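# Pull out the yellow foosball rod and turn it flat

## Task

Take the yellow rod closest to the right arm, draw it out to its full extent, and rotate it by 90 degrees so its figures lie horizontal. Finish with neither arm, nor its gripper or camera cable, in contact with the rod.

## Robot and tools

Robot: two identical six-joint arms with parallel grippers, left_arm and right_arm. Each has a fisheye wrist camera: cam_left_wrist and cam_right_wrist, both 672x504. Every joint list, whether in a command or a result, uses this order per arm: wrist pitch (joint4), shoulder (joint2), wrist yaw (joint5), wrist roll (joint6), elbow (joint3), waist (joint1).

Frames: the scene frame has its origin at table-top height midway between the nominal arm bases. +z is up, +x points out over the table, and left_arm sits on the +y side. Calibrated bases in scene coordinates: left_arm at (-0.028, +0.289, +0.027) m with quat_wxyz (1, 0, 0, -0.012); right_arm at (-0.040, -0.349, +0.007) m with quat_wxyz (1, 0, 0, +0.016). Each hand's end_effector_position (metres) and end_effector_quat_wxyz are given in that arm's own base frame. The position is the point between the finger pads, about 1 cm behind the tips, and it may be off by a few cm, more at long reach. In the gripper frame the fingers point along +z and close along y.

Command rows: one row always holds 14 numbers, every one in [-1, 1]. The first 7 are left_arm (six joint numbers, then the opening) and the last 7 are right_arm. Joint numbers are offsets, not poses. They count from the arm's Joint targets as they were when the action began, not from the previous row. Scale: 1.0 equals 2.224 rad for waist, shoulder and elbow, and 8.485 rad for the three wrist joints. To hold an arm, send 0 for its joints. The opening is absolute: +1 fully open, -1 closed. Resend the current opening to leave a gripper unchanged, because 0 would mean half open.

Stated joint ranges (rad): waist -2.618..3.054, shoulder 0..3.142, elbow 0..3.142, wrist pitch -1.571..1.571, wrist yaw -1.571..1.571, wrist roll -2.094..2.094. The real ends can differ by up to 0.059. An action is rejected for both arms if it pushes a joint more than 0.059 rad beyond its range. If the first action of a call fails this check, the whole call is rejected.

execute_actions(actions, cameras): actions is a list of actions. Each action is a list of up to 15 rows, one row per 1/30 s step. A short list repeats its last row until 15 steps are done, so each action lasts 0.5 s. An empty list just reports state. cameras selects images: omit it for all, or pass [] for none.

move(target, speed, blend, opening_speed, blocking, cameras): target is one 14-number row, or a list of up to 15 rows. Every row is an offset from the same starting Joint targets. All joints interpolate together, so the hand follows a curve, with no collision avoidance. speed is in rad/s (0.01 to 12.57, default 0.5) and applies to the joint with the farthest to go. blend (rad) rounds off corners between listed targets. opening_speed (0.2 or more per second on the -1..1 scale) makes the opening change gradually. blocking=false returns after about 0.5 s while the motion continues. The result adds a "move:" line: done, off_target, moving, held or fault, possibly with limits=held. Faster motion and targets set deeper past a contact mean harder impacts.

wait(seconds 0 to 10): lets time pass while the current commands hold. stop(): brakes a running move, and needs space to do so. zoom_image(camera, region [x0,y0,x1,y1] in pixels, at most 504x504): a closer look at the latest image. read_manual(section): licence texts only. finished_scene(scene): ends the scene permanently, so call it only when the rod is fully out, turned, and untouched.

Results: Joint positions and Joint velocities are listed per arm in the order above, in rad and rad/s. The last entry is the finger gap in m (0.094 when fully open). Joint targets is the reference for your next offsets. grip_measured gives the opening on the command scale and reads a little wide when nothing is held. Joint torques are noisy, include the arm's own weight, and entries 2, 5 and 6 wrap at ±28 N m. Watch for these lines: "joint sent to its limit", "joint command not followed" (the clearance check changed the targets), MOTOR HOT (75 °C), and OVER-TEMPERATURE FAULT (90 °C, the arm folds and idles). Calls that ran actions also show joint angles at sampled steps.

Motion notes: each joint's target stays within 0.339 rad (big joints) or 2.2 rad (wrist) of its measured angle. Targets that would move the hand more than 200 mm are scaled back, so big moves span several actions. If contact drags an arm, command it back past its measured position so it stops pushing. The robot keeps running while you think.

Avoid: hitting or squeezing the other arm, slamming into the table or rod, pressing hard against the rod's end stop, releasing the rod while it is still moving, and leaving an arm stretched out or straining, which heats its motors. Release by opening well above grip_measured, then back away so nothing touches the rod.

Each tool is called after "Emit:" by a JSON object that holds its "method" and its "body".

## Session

Emit:
{"method": "execute_actions", "body": {"actions": []}}

Scene clock: 0.00 s.
left_arm: end_effector_position=(+0.4127, +0.0165, +0.1264) grip_measured=+1.000 end_effector_quat_wxyz=(+0.618, -0.002, +0.786, +0.007) | right_arm: end_effector_position=(+0.3903, -0.0463, +0.1052) grip_measured=+1.000 end_effector_quat_wxyz=(+0.587, +0.098, +0.798, -0.097)
Joint names: [wrist pitch, shoulder, wrist yaw, wrist roll, elbow, waist]
Joint positions: left_arm=[0.901 1.55 0.039 0.018 0.411 0.054 0.094] | right_arm=[0.871 1.537 0.276 0.046 0.357 0.003 0.094]
Joint velocities: within noise
Joint torques (N m): no reading
Heat: left arm: 39 °C; right arm: 38 °C.
Joint targets: left_arm=[0.889 1.548 0.039 0.019 0.413 0.054] | right_arm=[0.861 1.534 0.277 0.048 0.360 0.003]
Tool commands: left_gripper/opening=+1.0 right_gripper/opening=+1.0
camera_calibration:
cam_left_wrist: T_world_to_cam=[[-0.0177666, -0.985889, 0.166453, -0.00796993], [-0.580802, -0.125334, -0.804339, 0.378982], [0.813851, -0.110967, -0.570379, -0.140833], [0, 0, 0, 1]] pos_world=[0.334589, 0.0240143, 0.225829]
cam_right_wrist: T_world_to_cam=[[-0.259, -0.939853, 0.222701, 0.0247898], [-0.669431, 0.00846419, -0.742826, 0.372487], [0.696262, -0.341475, -0.631359, -0.103415], [0, 0, 0, 1]] pos_world=[0.327779, -0.0151678, 0.20588]

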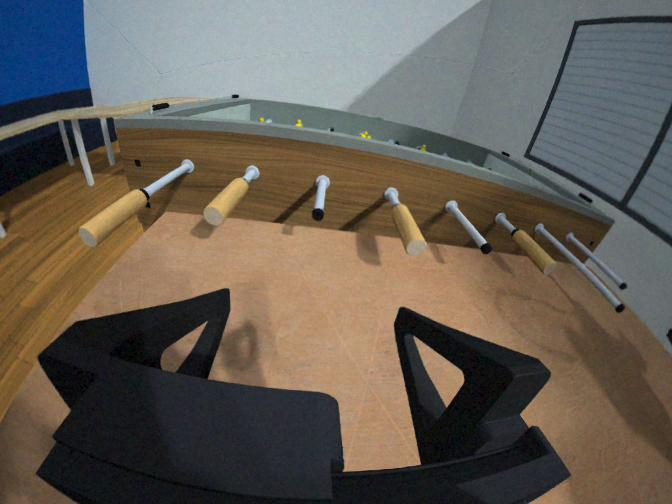

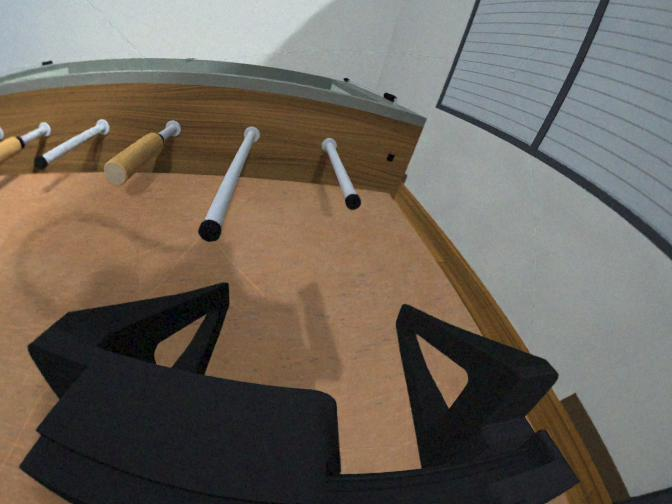

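Emit:
{"method": "move", "body": {"target": [[0,0,0,0,0,0,1,0,-0.1484,0,0,0,0,0.2],[0,0,0,0,0,0,1,0,-0.1484,-0.0245,0.0957,0,0.1426,0.2],[0,0,0,0,0,0,1,-0.0078,0.2917,-0.0245,0.0957,0.3214,0.1426,0.2]], "speed": 0.9, "blend": 0.1, "opening_speed": 1, "cameras": ["cam_right_wrist"]}}

Scene clock: 41.27 s.
left_arm: end_effector_position=(+0.4127, +0.0165, +0.1264) grip_measured=+1.000 end_effector_quat_wxyz=(+0.618, -0.002, +0.786, +0.007) | right_arm: end_effector_position=(+0.5415, +0.1624, +0.0637) grip_measured=+0.202 end_effector_quat_wxyz=(+0.503, +0.240, +0.775, +0.298)
Joint names: [wrist pitch, shoulder, wrist yaw, wrist roll, elbow, waist]
Joint positions: left_arm=[0.901 1.55 0.039 0.018 0.411 0.054 0.094] | right_arm=[0.796 2.17 0.075 0.859 1.051 0.313 0.056]
Joint velocities: within noise
Joint torques (N m): left_arm=[1.86 -6.78 0 0.02 5.63 -0.06] | right_arm=[1.7 -9.01 -0.01 0.01 7.16 0.68]
Heat: left arm: 40 °C; right arm: 40 °C.
Joint targets: left_arm=[0.889 1.548 0.039 0.019 0.413 0.054] | right_arm=[0.795 2.183 0.069 0.860 1.075 0.320]
move: done
camera_calibration:
cam_right_wrist: T_world_to_cam=[[-0.0485655, -0.826161, -0.561337, 0.186909], [-0.72148, 0.417666, -0.552288, 0.390708], [0.69073, 0.378171, -0.616343, -0.278371], [0, 0, 0, 1]] pos_world=[0.483244, 0.0965041, 0.14913]
Images, in order (width x height): cam_right_wrist 672x504.

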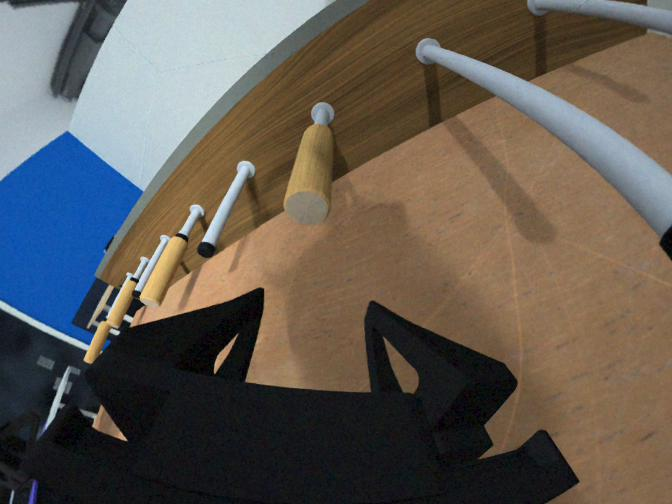

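Emit:
{"method": "move", "body": {"target": [0,0,0,0,0,0,1,-0.0185,0.0768,-0.0048,-0.0014,0.1474,-0.0193,0.2], "cameras": ["cam_right_wrist"]}}

Scene clock: 62.20 s.
left_arm: end_effector_position=(+0.4127, +0.0165, +0.1264) grip_measured=+1.000 end_effector_quat_wxyz=(+0.618, -0.002, +0.786, +0.007) | right_arm: end_effector_position=(+0.6057, +0.1716, +0.0714) grip_measured=+0.202 end_effector_quat_wxyz=(+0.505, +0.238, +0.770, +0.309)
Joint names: [wrist pitch, shoulder, wrist yaw, wrist roll, elbow, waist]
Joint positions: left_arm=[0.901 1.55 0.039 0.018 0.411 0.054 0.094] | right_arm=[0.649 2.328 0.034 0.859 1.376 0.284 0.056]
Joint velocities: within noise
Joint torques (N m): left_arm=[1.85 -6.82 -0.01 0.02 5.64 -0.02] | right_arm=[1.64 -9.8 -0.05 -0.12 8.03 -0.57]
Heat: left arm: 40 °C; right arm: 41 °C.
Joint targets: left_arm=[0.889 1.548 0.039 0.019 0.413 0.054] | right_arm=[0.638 2.354 0.029 0.848 1.403 0.278]
move: done
camera_calibration:
cam_right_wrist: T_world_to_cam=[[-0.0320692, -0.816444, -0.576533, 0.191411], [-0.71698, 0.420677, -0.555851, 0.434498], [0.696356, 0.395537, -0.598865, -0.329066], [0, 0, 0, 1]] pos_world=[0.546812, 0.103651, 0.154805]
Images, in order (width x height): cam_right_wrist 672x504.

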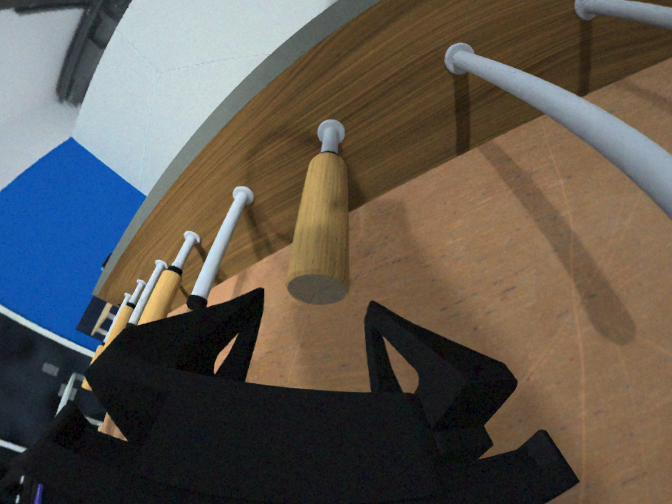

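Emit:
{"method": "move", "body": {"target": [[0,0,0,0,0,0,1,-0.0219,0.0867,-0.0047,-0.0016,0.1705,-0.0189,0.2],[0,0,0,0,0,0,1,-0.0219,0.0867,-0.0047,-0.0016,0.1705,-0.0189,-0.6],[0,0,0,0,0,0,1,-0.0064,0.0243,-0.0008,-0.0005,0.0489,-0.0054,-0.6],[0,0,0,0,0,0,1,0.0064,-0.0308,0.0028,0.0008,-0.0552,0.0109,-0.6]], "speed": 0.35, "blend": [0,0,0.05,0], "opening_speed": 0.5, "cameras": ["cam_right_wrist"]}}

Scene clock: 92.23 s.
left_arm: end_effector_position=(+0.4127, +0.0165, +0.1264) grip_measured=+1.000 end_effector_quat_wxyz=(+0.618, -0.002, +0.786, +0.007) | right_arm: end_effector_position=(+0.5921, +0.1729, +0.0662) grip_measured=-0.312 end_effector_quat_wxyz=(+0.505, +0.239, +0.770, +0.309)
Joint names: [wrist pitch, shoulder, wrist yaw, wrist roll, elbow, waist]
Joint positions: left_arm=[0.901 1.55 0.039 0.018 0.411 0.054 0.094] | right_arm=[0.695 2.306 0.045 0.865 1.305 0.296 0.032]
Joint velocities: within noise
Joint torques (N m): left_arm=[1.84 -6.78 -0.01 -0.01 5.65 -0.05] | right_arm=[1.7 -13.08 0.12 -0.11 4 0.57]
Heat: left arm: 39 °C; right arm: 41 °C.
Joint targets: left_arm=[0.889 1.548 0.039 0.019 0.413 0.054] | right_arm=[0.692 2.285 0.053 0.855 1.280 0.302]
move: done
camera_calibration:
cam_right_wrist: T_world_to_cam=[[-0.0337673, -0.815457, -0.577833, 0.189952], [-0.71764, 0.42218, -0.553856, 0.421324], [0.695595, 0.395974, -0.59946, -0.322807], [0, 0, 0, 1]] pos_world=[0.533316, 0.104846, 0.149603]
Images, in order (width x height): cam_right_wrist 672x504.

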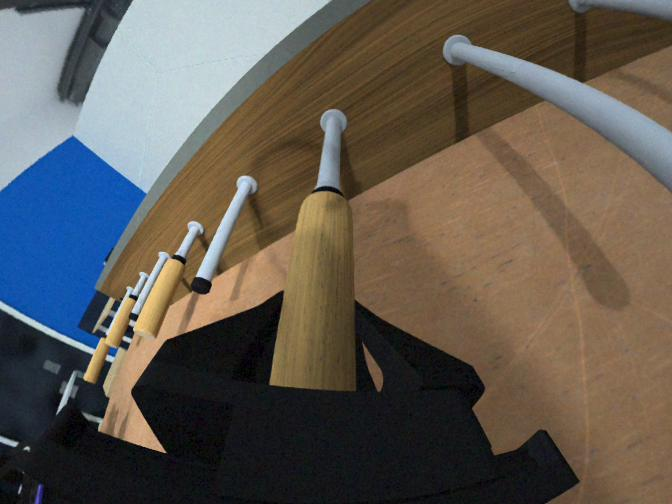

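Emit:
{"method": "move", "body": {"target": [[0,0,0,0,0,0,1,0.0178,-0.0739,0.0077,0.0025,-0.1428,0.0314,-0.6],[0,0,0,0,0,0,1,0.0265,-0.1126,0.0135,0.0044,-0.2156,0.0545,-0.6]], "speed": [0.35,0.2], "blend": 0.03, "cameras": ["cam_right_wrist"]}}

Scene clock: 112.67 s.
left_arm: end_effector_position=(+0.4127, +0.0165, +0.1264) grip_measured=+1.000 end_effector_quat_wxyz=(+0.618, -0.002, +0.786, +0.007) | right_arm: end_effector_position=(+0.4965, +0.1812, +0.0644) grip_measured=-0.312 end_effector_quat_wxyz=(+0.506, +0.240, +0.769, +0.309)
Joint names: [wrist pitch, shoulder, wrist yaw, wrist roll, elbow, waist]
Joint positions: left_arm=[0.901 1.55 0.039 0.018 0.411 0.054 0.094] | right_arm=[0.913 2.092 0.143 0.896 0.875 0.396 0.032]
Joint velocities: within noise
Joint torques (N m): left_arm=[1.86 -6.76 0 0.01 5.63 0.01] | right_arm=[1.75 -13.78 0.32 -0.03 -0.44 2.4]
Heat: left arm: 39 °C; right arm: 42 °C.
Joint targets: left_arm=[0.889 1.548 0.039 0.019 0.413 0.054] | right_arm=[0.917 2.035 0.167 0.892 0.800 0.423]
move: off_target (right_arm); right_arm: the elbow is farthest, 0.074 rad from its target
camera_calibration:
cam_right_wrist: T_world_to_cam=[[-0.0340257, -0.81461, -0.57901, 0.192533], [-0.715301, 0.424459, -0.555138, 0.346622], [0.697987, 0.395278, -0.597134, -0.261919], [0, 0, 0, 1]] pos_world=[0.437306, 0.113243, 0.147501]
Images, in order (width x height): cam_right_wrist 672x504.

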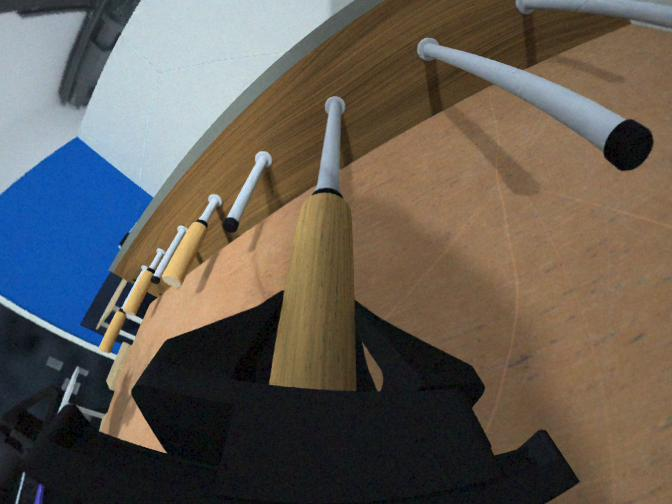

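Emit:
{"method": "move", "body": {"target": [[0,0,0,0,0,0,1,-0.0026,0.0112,-0.0016,-0.0005,0.0220,-0.0067,-0.6],[0,0,0,0,0,0,1,-0.0323,-0.0074,0.0199,-0.0362,0.0610,0.0205,-0.6],[0,0,0,0,0,0,1,-0.0530,0.0016,0.0449,-0.0699,0.1063,0.0503,-0.6],[0,0,0,0,0,0,1,-0.0633,0.0303,0.0707,-0.1045,0.1485,0.0774,-0.6],[0,0,0,0,0,0,1,-0.0578,0.0800,0.1005,-0.1546,0.1845,0.1033,-0.6]], "speed": 0.4, "blend": 0.05, "cameras": ["cam_right_wrist"]}}

Scene clock: 155.77 s.
left_arm: end_effector_position=(+0.4127, +0.0165, +0.1264) grip_measured=+1.000 end_effector_quat_wxyz=(+0.618, -0.002, +0.786, +0.007) | right_arm: end_effector_position=(+0.4955, +0.1705, +0.0670) grip_measured=-0.313 end_effector_quat_wxyz=(+0.475, -0.168, +0.787, -0.357)
Joint names: [wrist pitch, shoulder, wrist yaw, wrist roll, elbow, waist]
Joint positions: left_arm=[0.901 1.55 0.039 0.018 0.411 0.054 0.094] | right_arm=[0.453 2.206 0.978 -0.382 1.2 0.615 0.032]
Joint velocities: within noise
Joint torques (N m): left_arm=[1.86 -6.78 -0.02 0.02 5.68 -0.03] | right_arm=[1.15 -9.89 0.81 -0.35 6.26 3.38]
Heat: left arm: 39 °C; right arm: 43 °C.
Joint targets: left_arm=[0.889 1.548 0.039 0.019 0.413 0.054] | right_arm=[0.427 2.213 1.020 -0.420 1.211 0.653]
move: off_target (right_arm); blend cut to 0.0245 rad at target 1; right_arm: the wrist yaw is farthest, 0.042 rad from its target
camera_calibration:
cam_right_wrist: T_world_to_cam=[[-0.0287882, -0.549105, 0.835258, 0.0425915], [-0.802695, -0.485272, -0.346687, 0.53637], [0.595695, -0.680438, -0.426793, -0.0327943], [0, 0, 0, 1]] pos_world=[0.451303, 0.261358, 0.136381]
Images, in order (width x height): cam_right_wrist 672x504.

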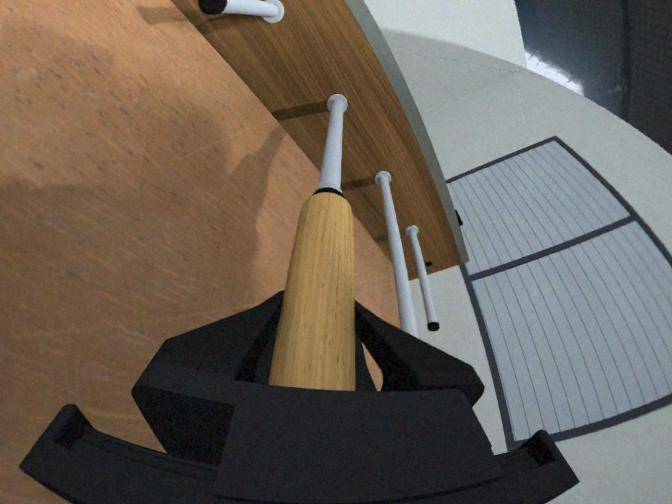

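Emit:
{"method": "move", "body": {"target": [[0,0,0,0,0,0,1,0.0024,-0.0018,-0.0041,0.0035,-0.0063,-0.0126,-0.6],[0,0,0,0,0,0,1,0.0024,-0.0018,-0.0041,0.0035,-0.0063,-0.0126,0.2],[0,0,0,0,0,0,1,-0.0041,-0.0672,0.0078,0.0207,-0.1013,0.0443,0.2]], "speed": 0.3, "opening_speed": 1}}

Scene clock: 169.97 s.
left_arm: end_effector_position=(+0.4127, +0.0165, +0.1264) grip_measured=+1.000 end_effector_quat_wxyz=(+0.618, -0.002, +0.786, +0.007) | right_arm: end_effector_position=(+0.4271, +0.1835, +0.0614) grip_measured=+0.198 end_effector_quat_wxyz=(+0.468, -0.185, +0.785, -0.361)
Joint names: [wrist pitch, shoulder, wrist yaw, wrist roll, elbow, waist]
Joint positions: left_arm=[0.901 1.55 0.039 0.018 0.411 0.054 0.094] | right_arm=[0.401 2.087 1.073 -0.266 1.002 0.747 0.056]
Joint velocities: within noise
Joint torques (N m): left_arm=[1.86 -6.78 -0.01 0.01 5.64 -0.03] | right_arm=[1.16 -11.02 0.52 0.25 3.84 0.38]
Heat: left arm: 39 °C; right arm: 43 °C.
Joint targets: left_arm=[0.889 1.548 0.039 0.019 0.413 0.054] | right_arm=[0.392 2.063 1.086 -0.244 0.985 0.751]
move: done
camera_calibration:
cam_left_wrist: T_world_to_cam=[[-0.0177666, -0.985889, 0.166453, -0.00796993], [-0.580802, -0.125334, -0.804339, 0.378982], [0.813851, -0.110967, -0.570379, -0.140833], [0, 0, 0, 1]] pos_world=[0.334589, 0.0240143, 0.225829]
cam_right_wrist: T_world_to_cam=[[-0.00157931, -0.529063, 0.848581, 0.0364292], [-0.799981, -0.508501, -0.318523, 0.487251], [0.600023, -0.679352, -0.422437, 0.0121323], [0, 0, 0, 1]] pos_world=[0.38257, 0.275283, 0.129412]

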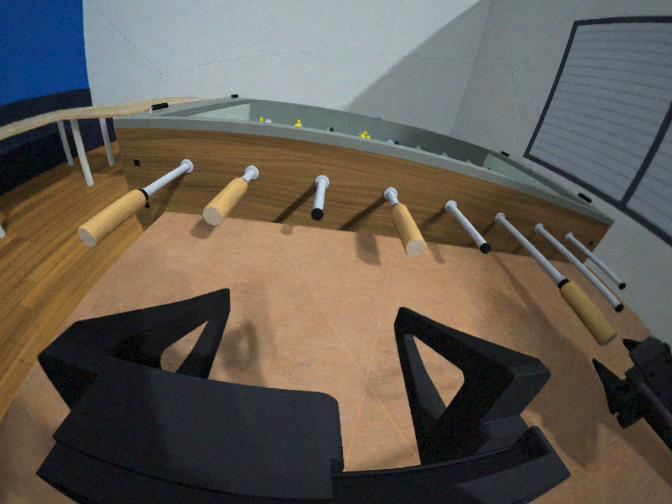

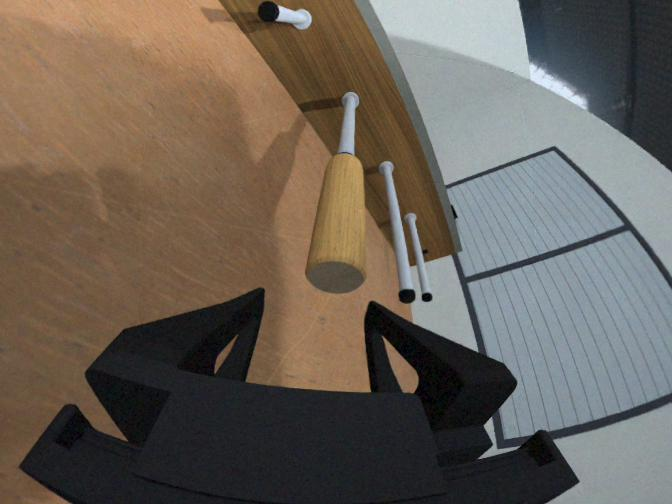

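Emit:
{"method": "finished_scene", "body": {"scene": 3}}

The scene is finished: the task was done.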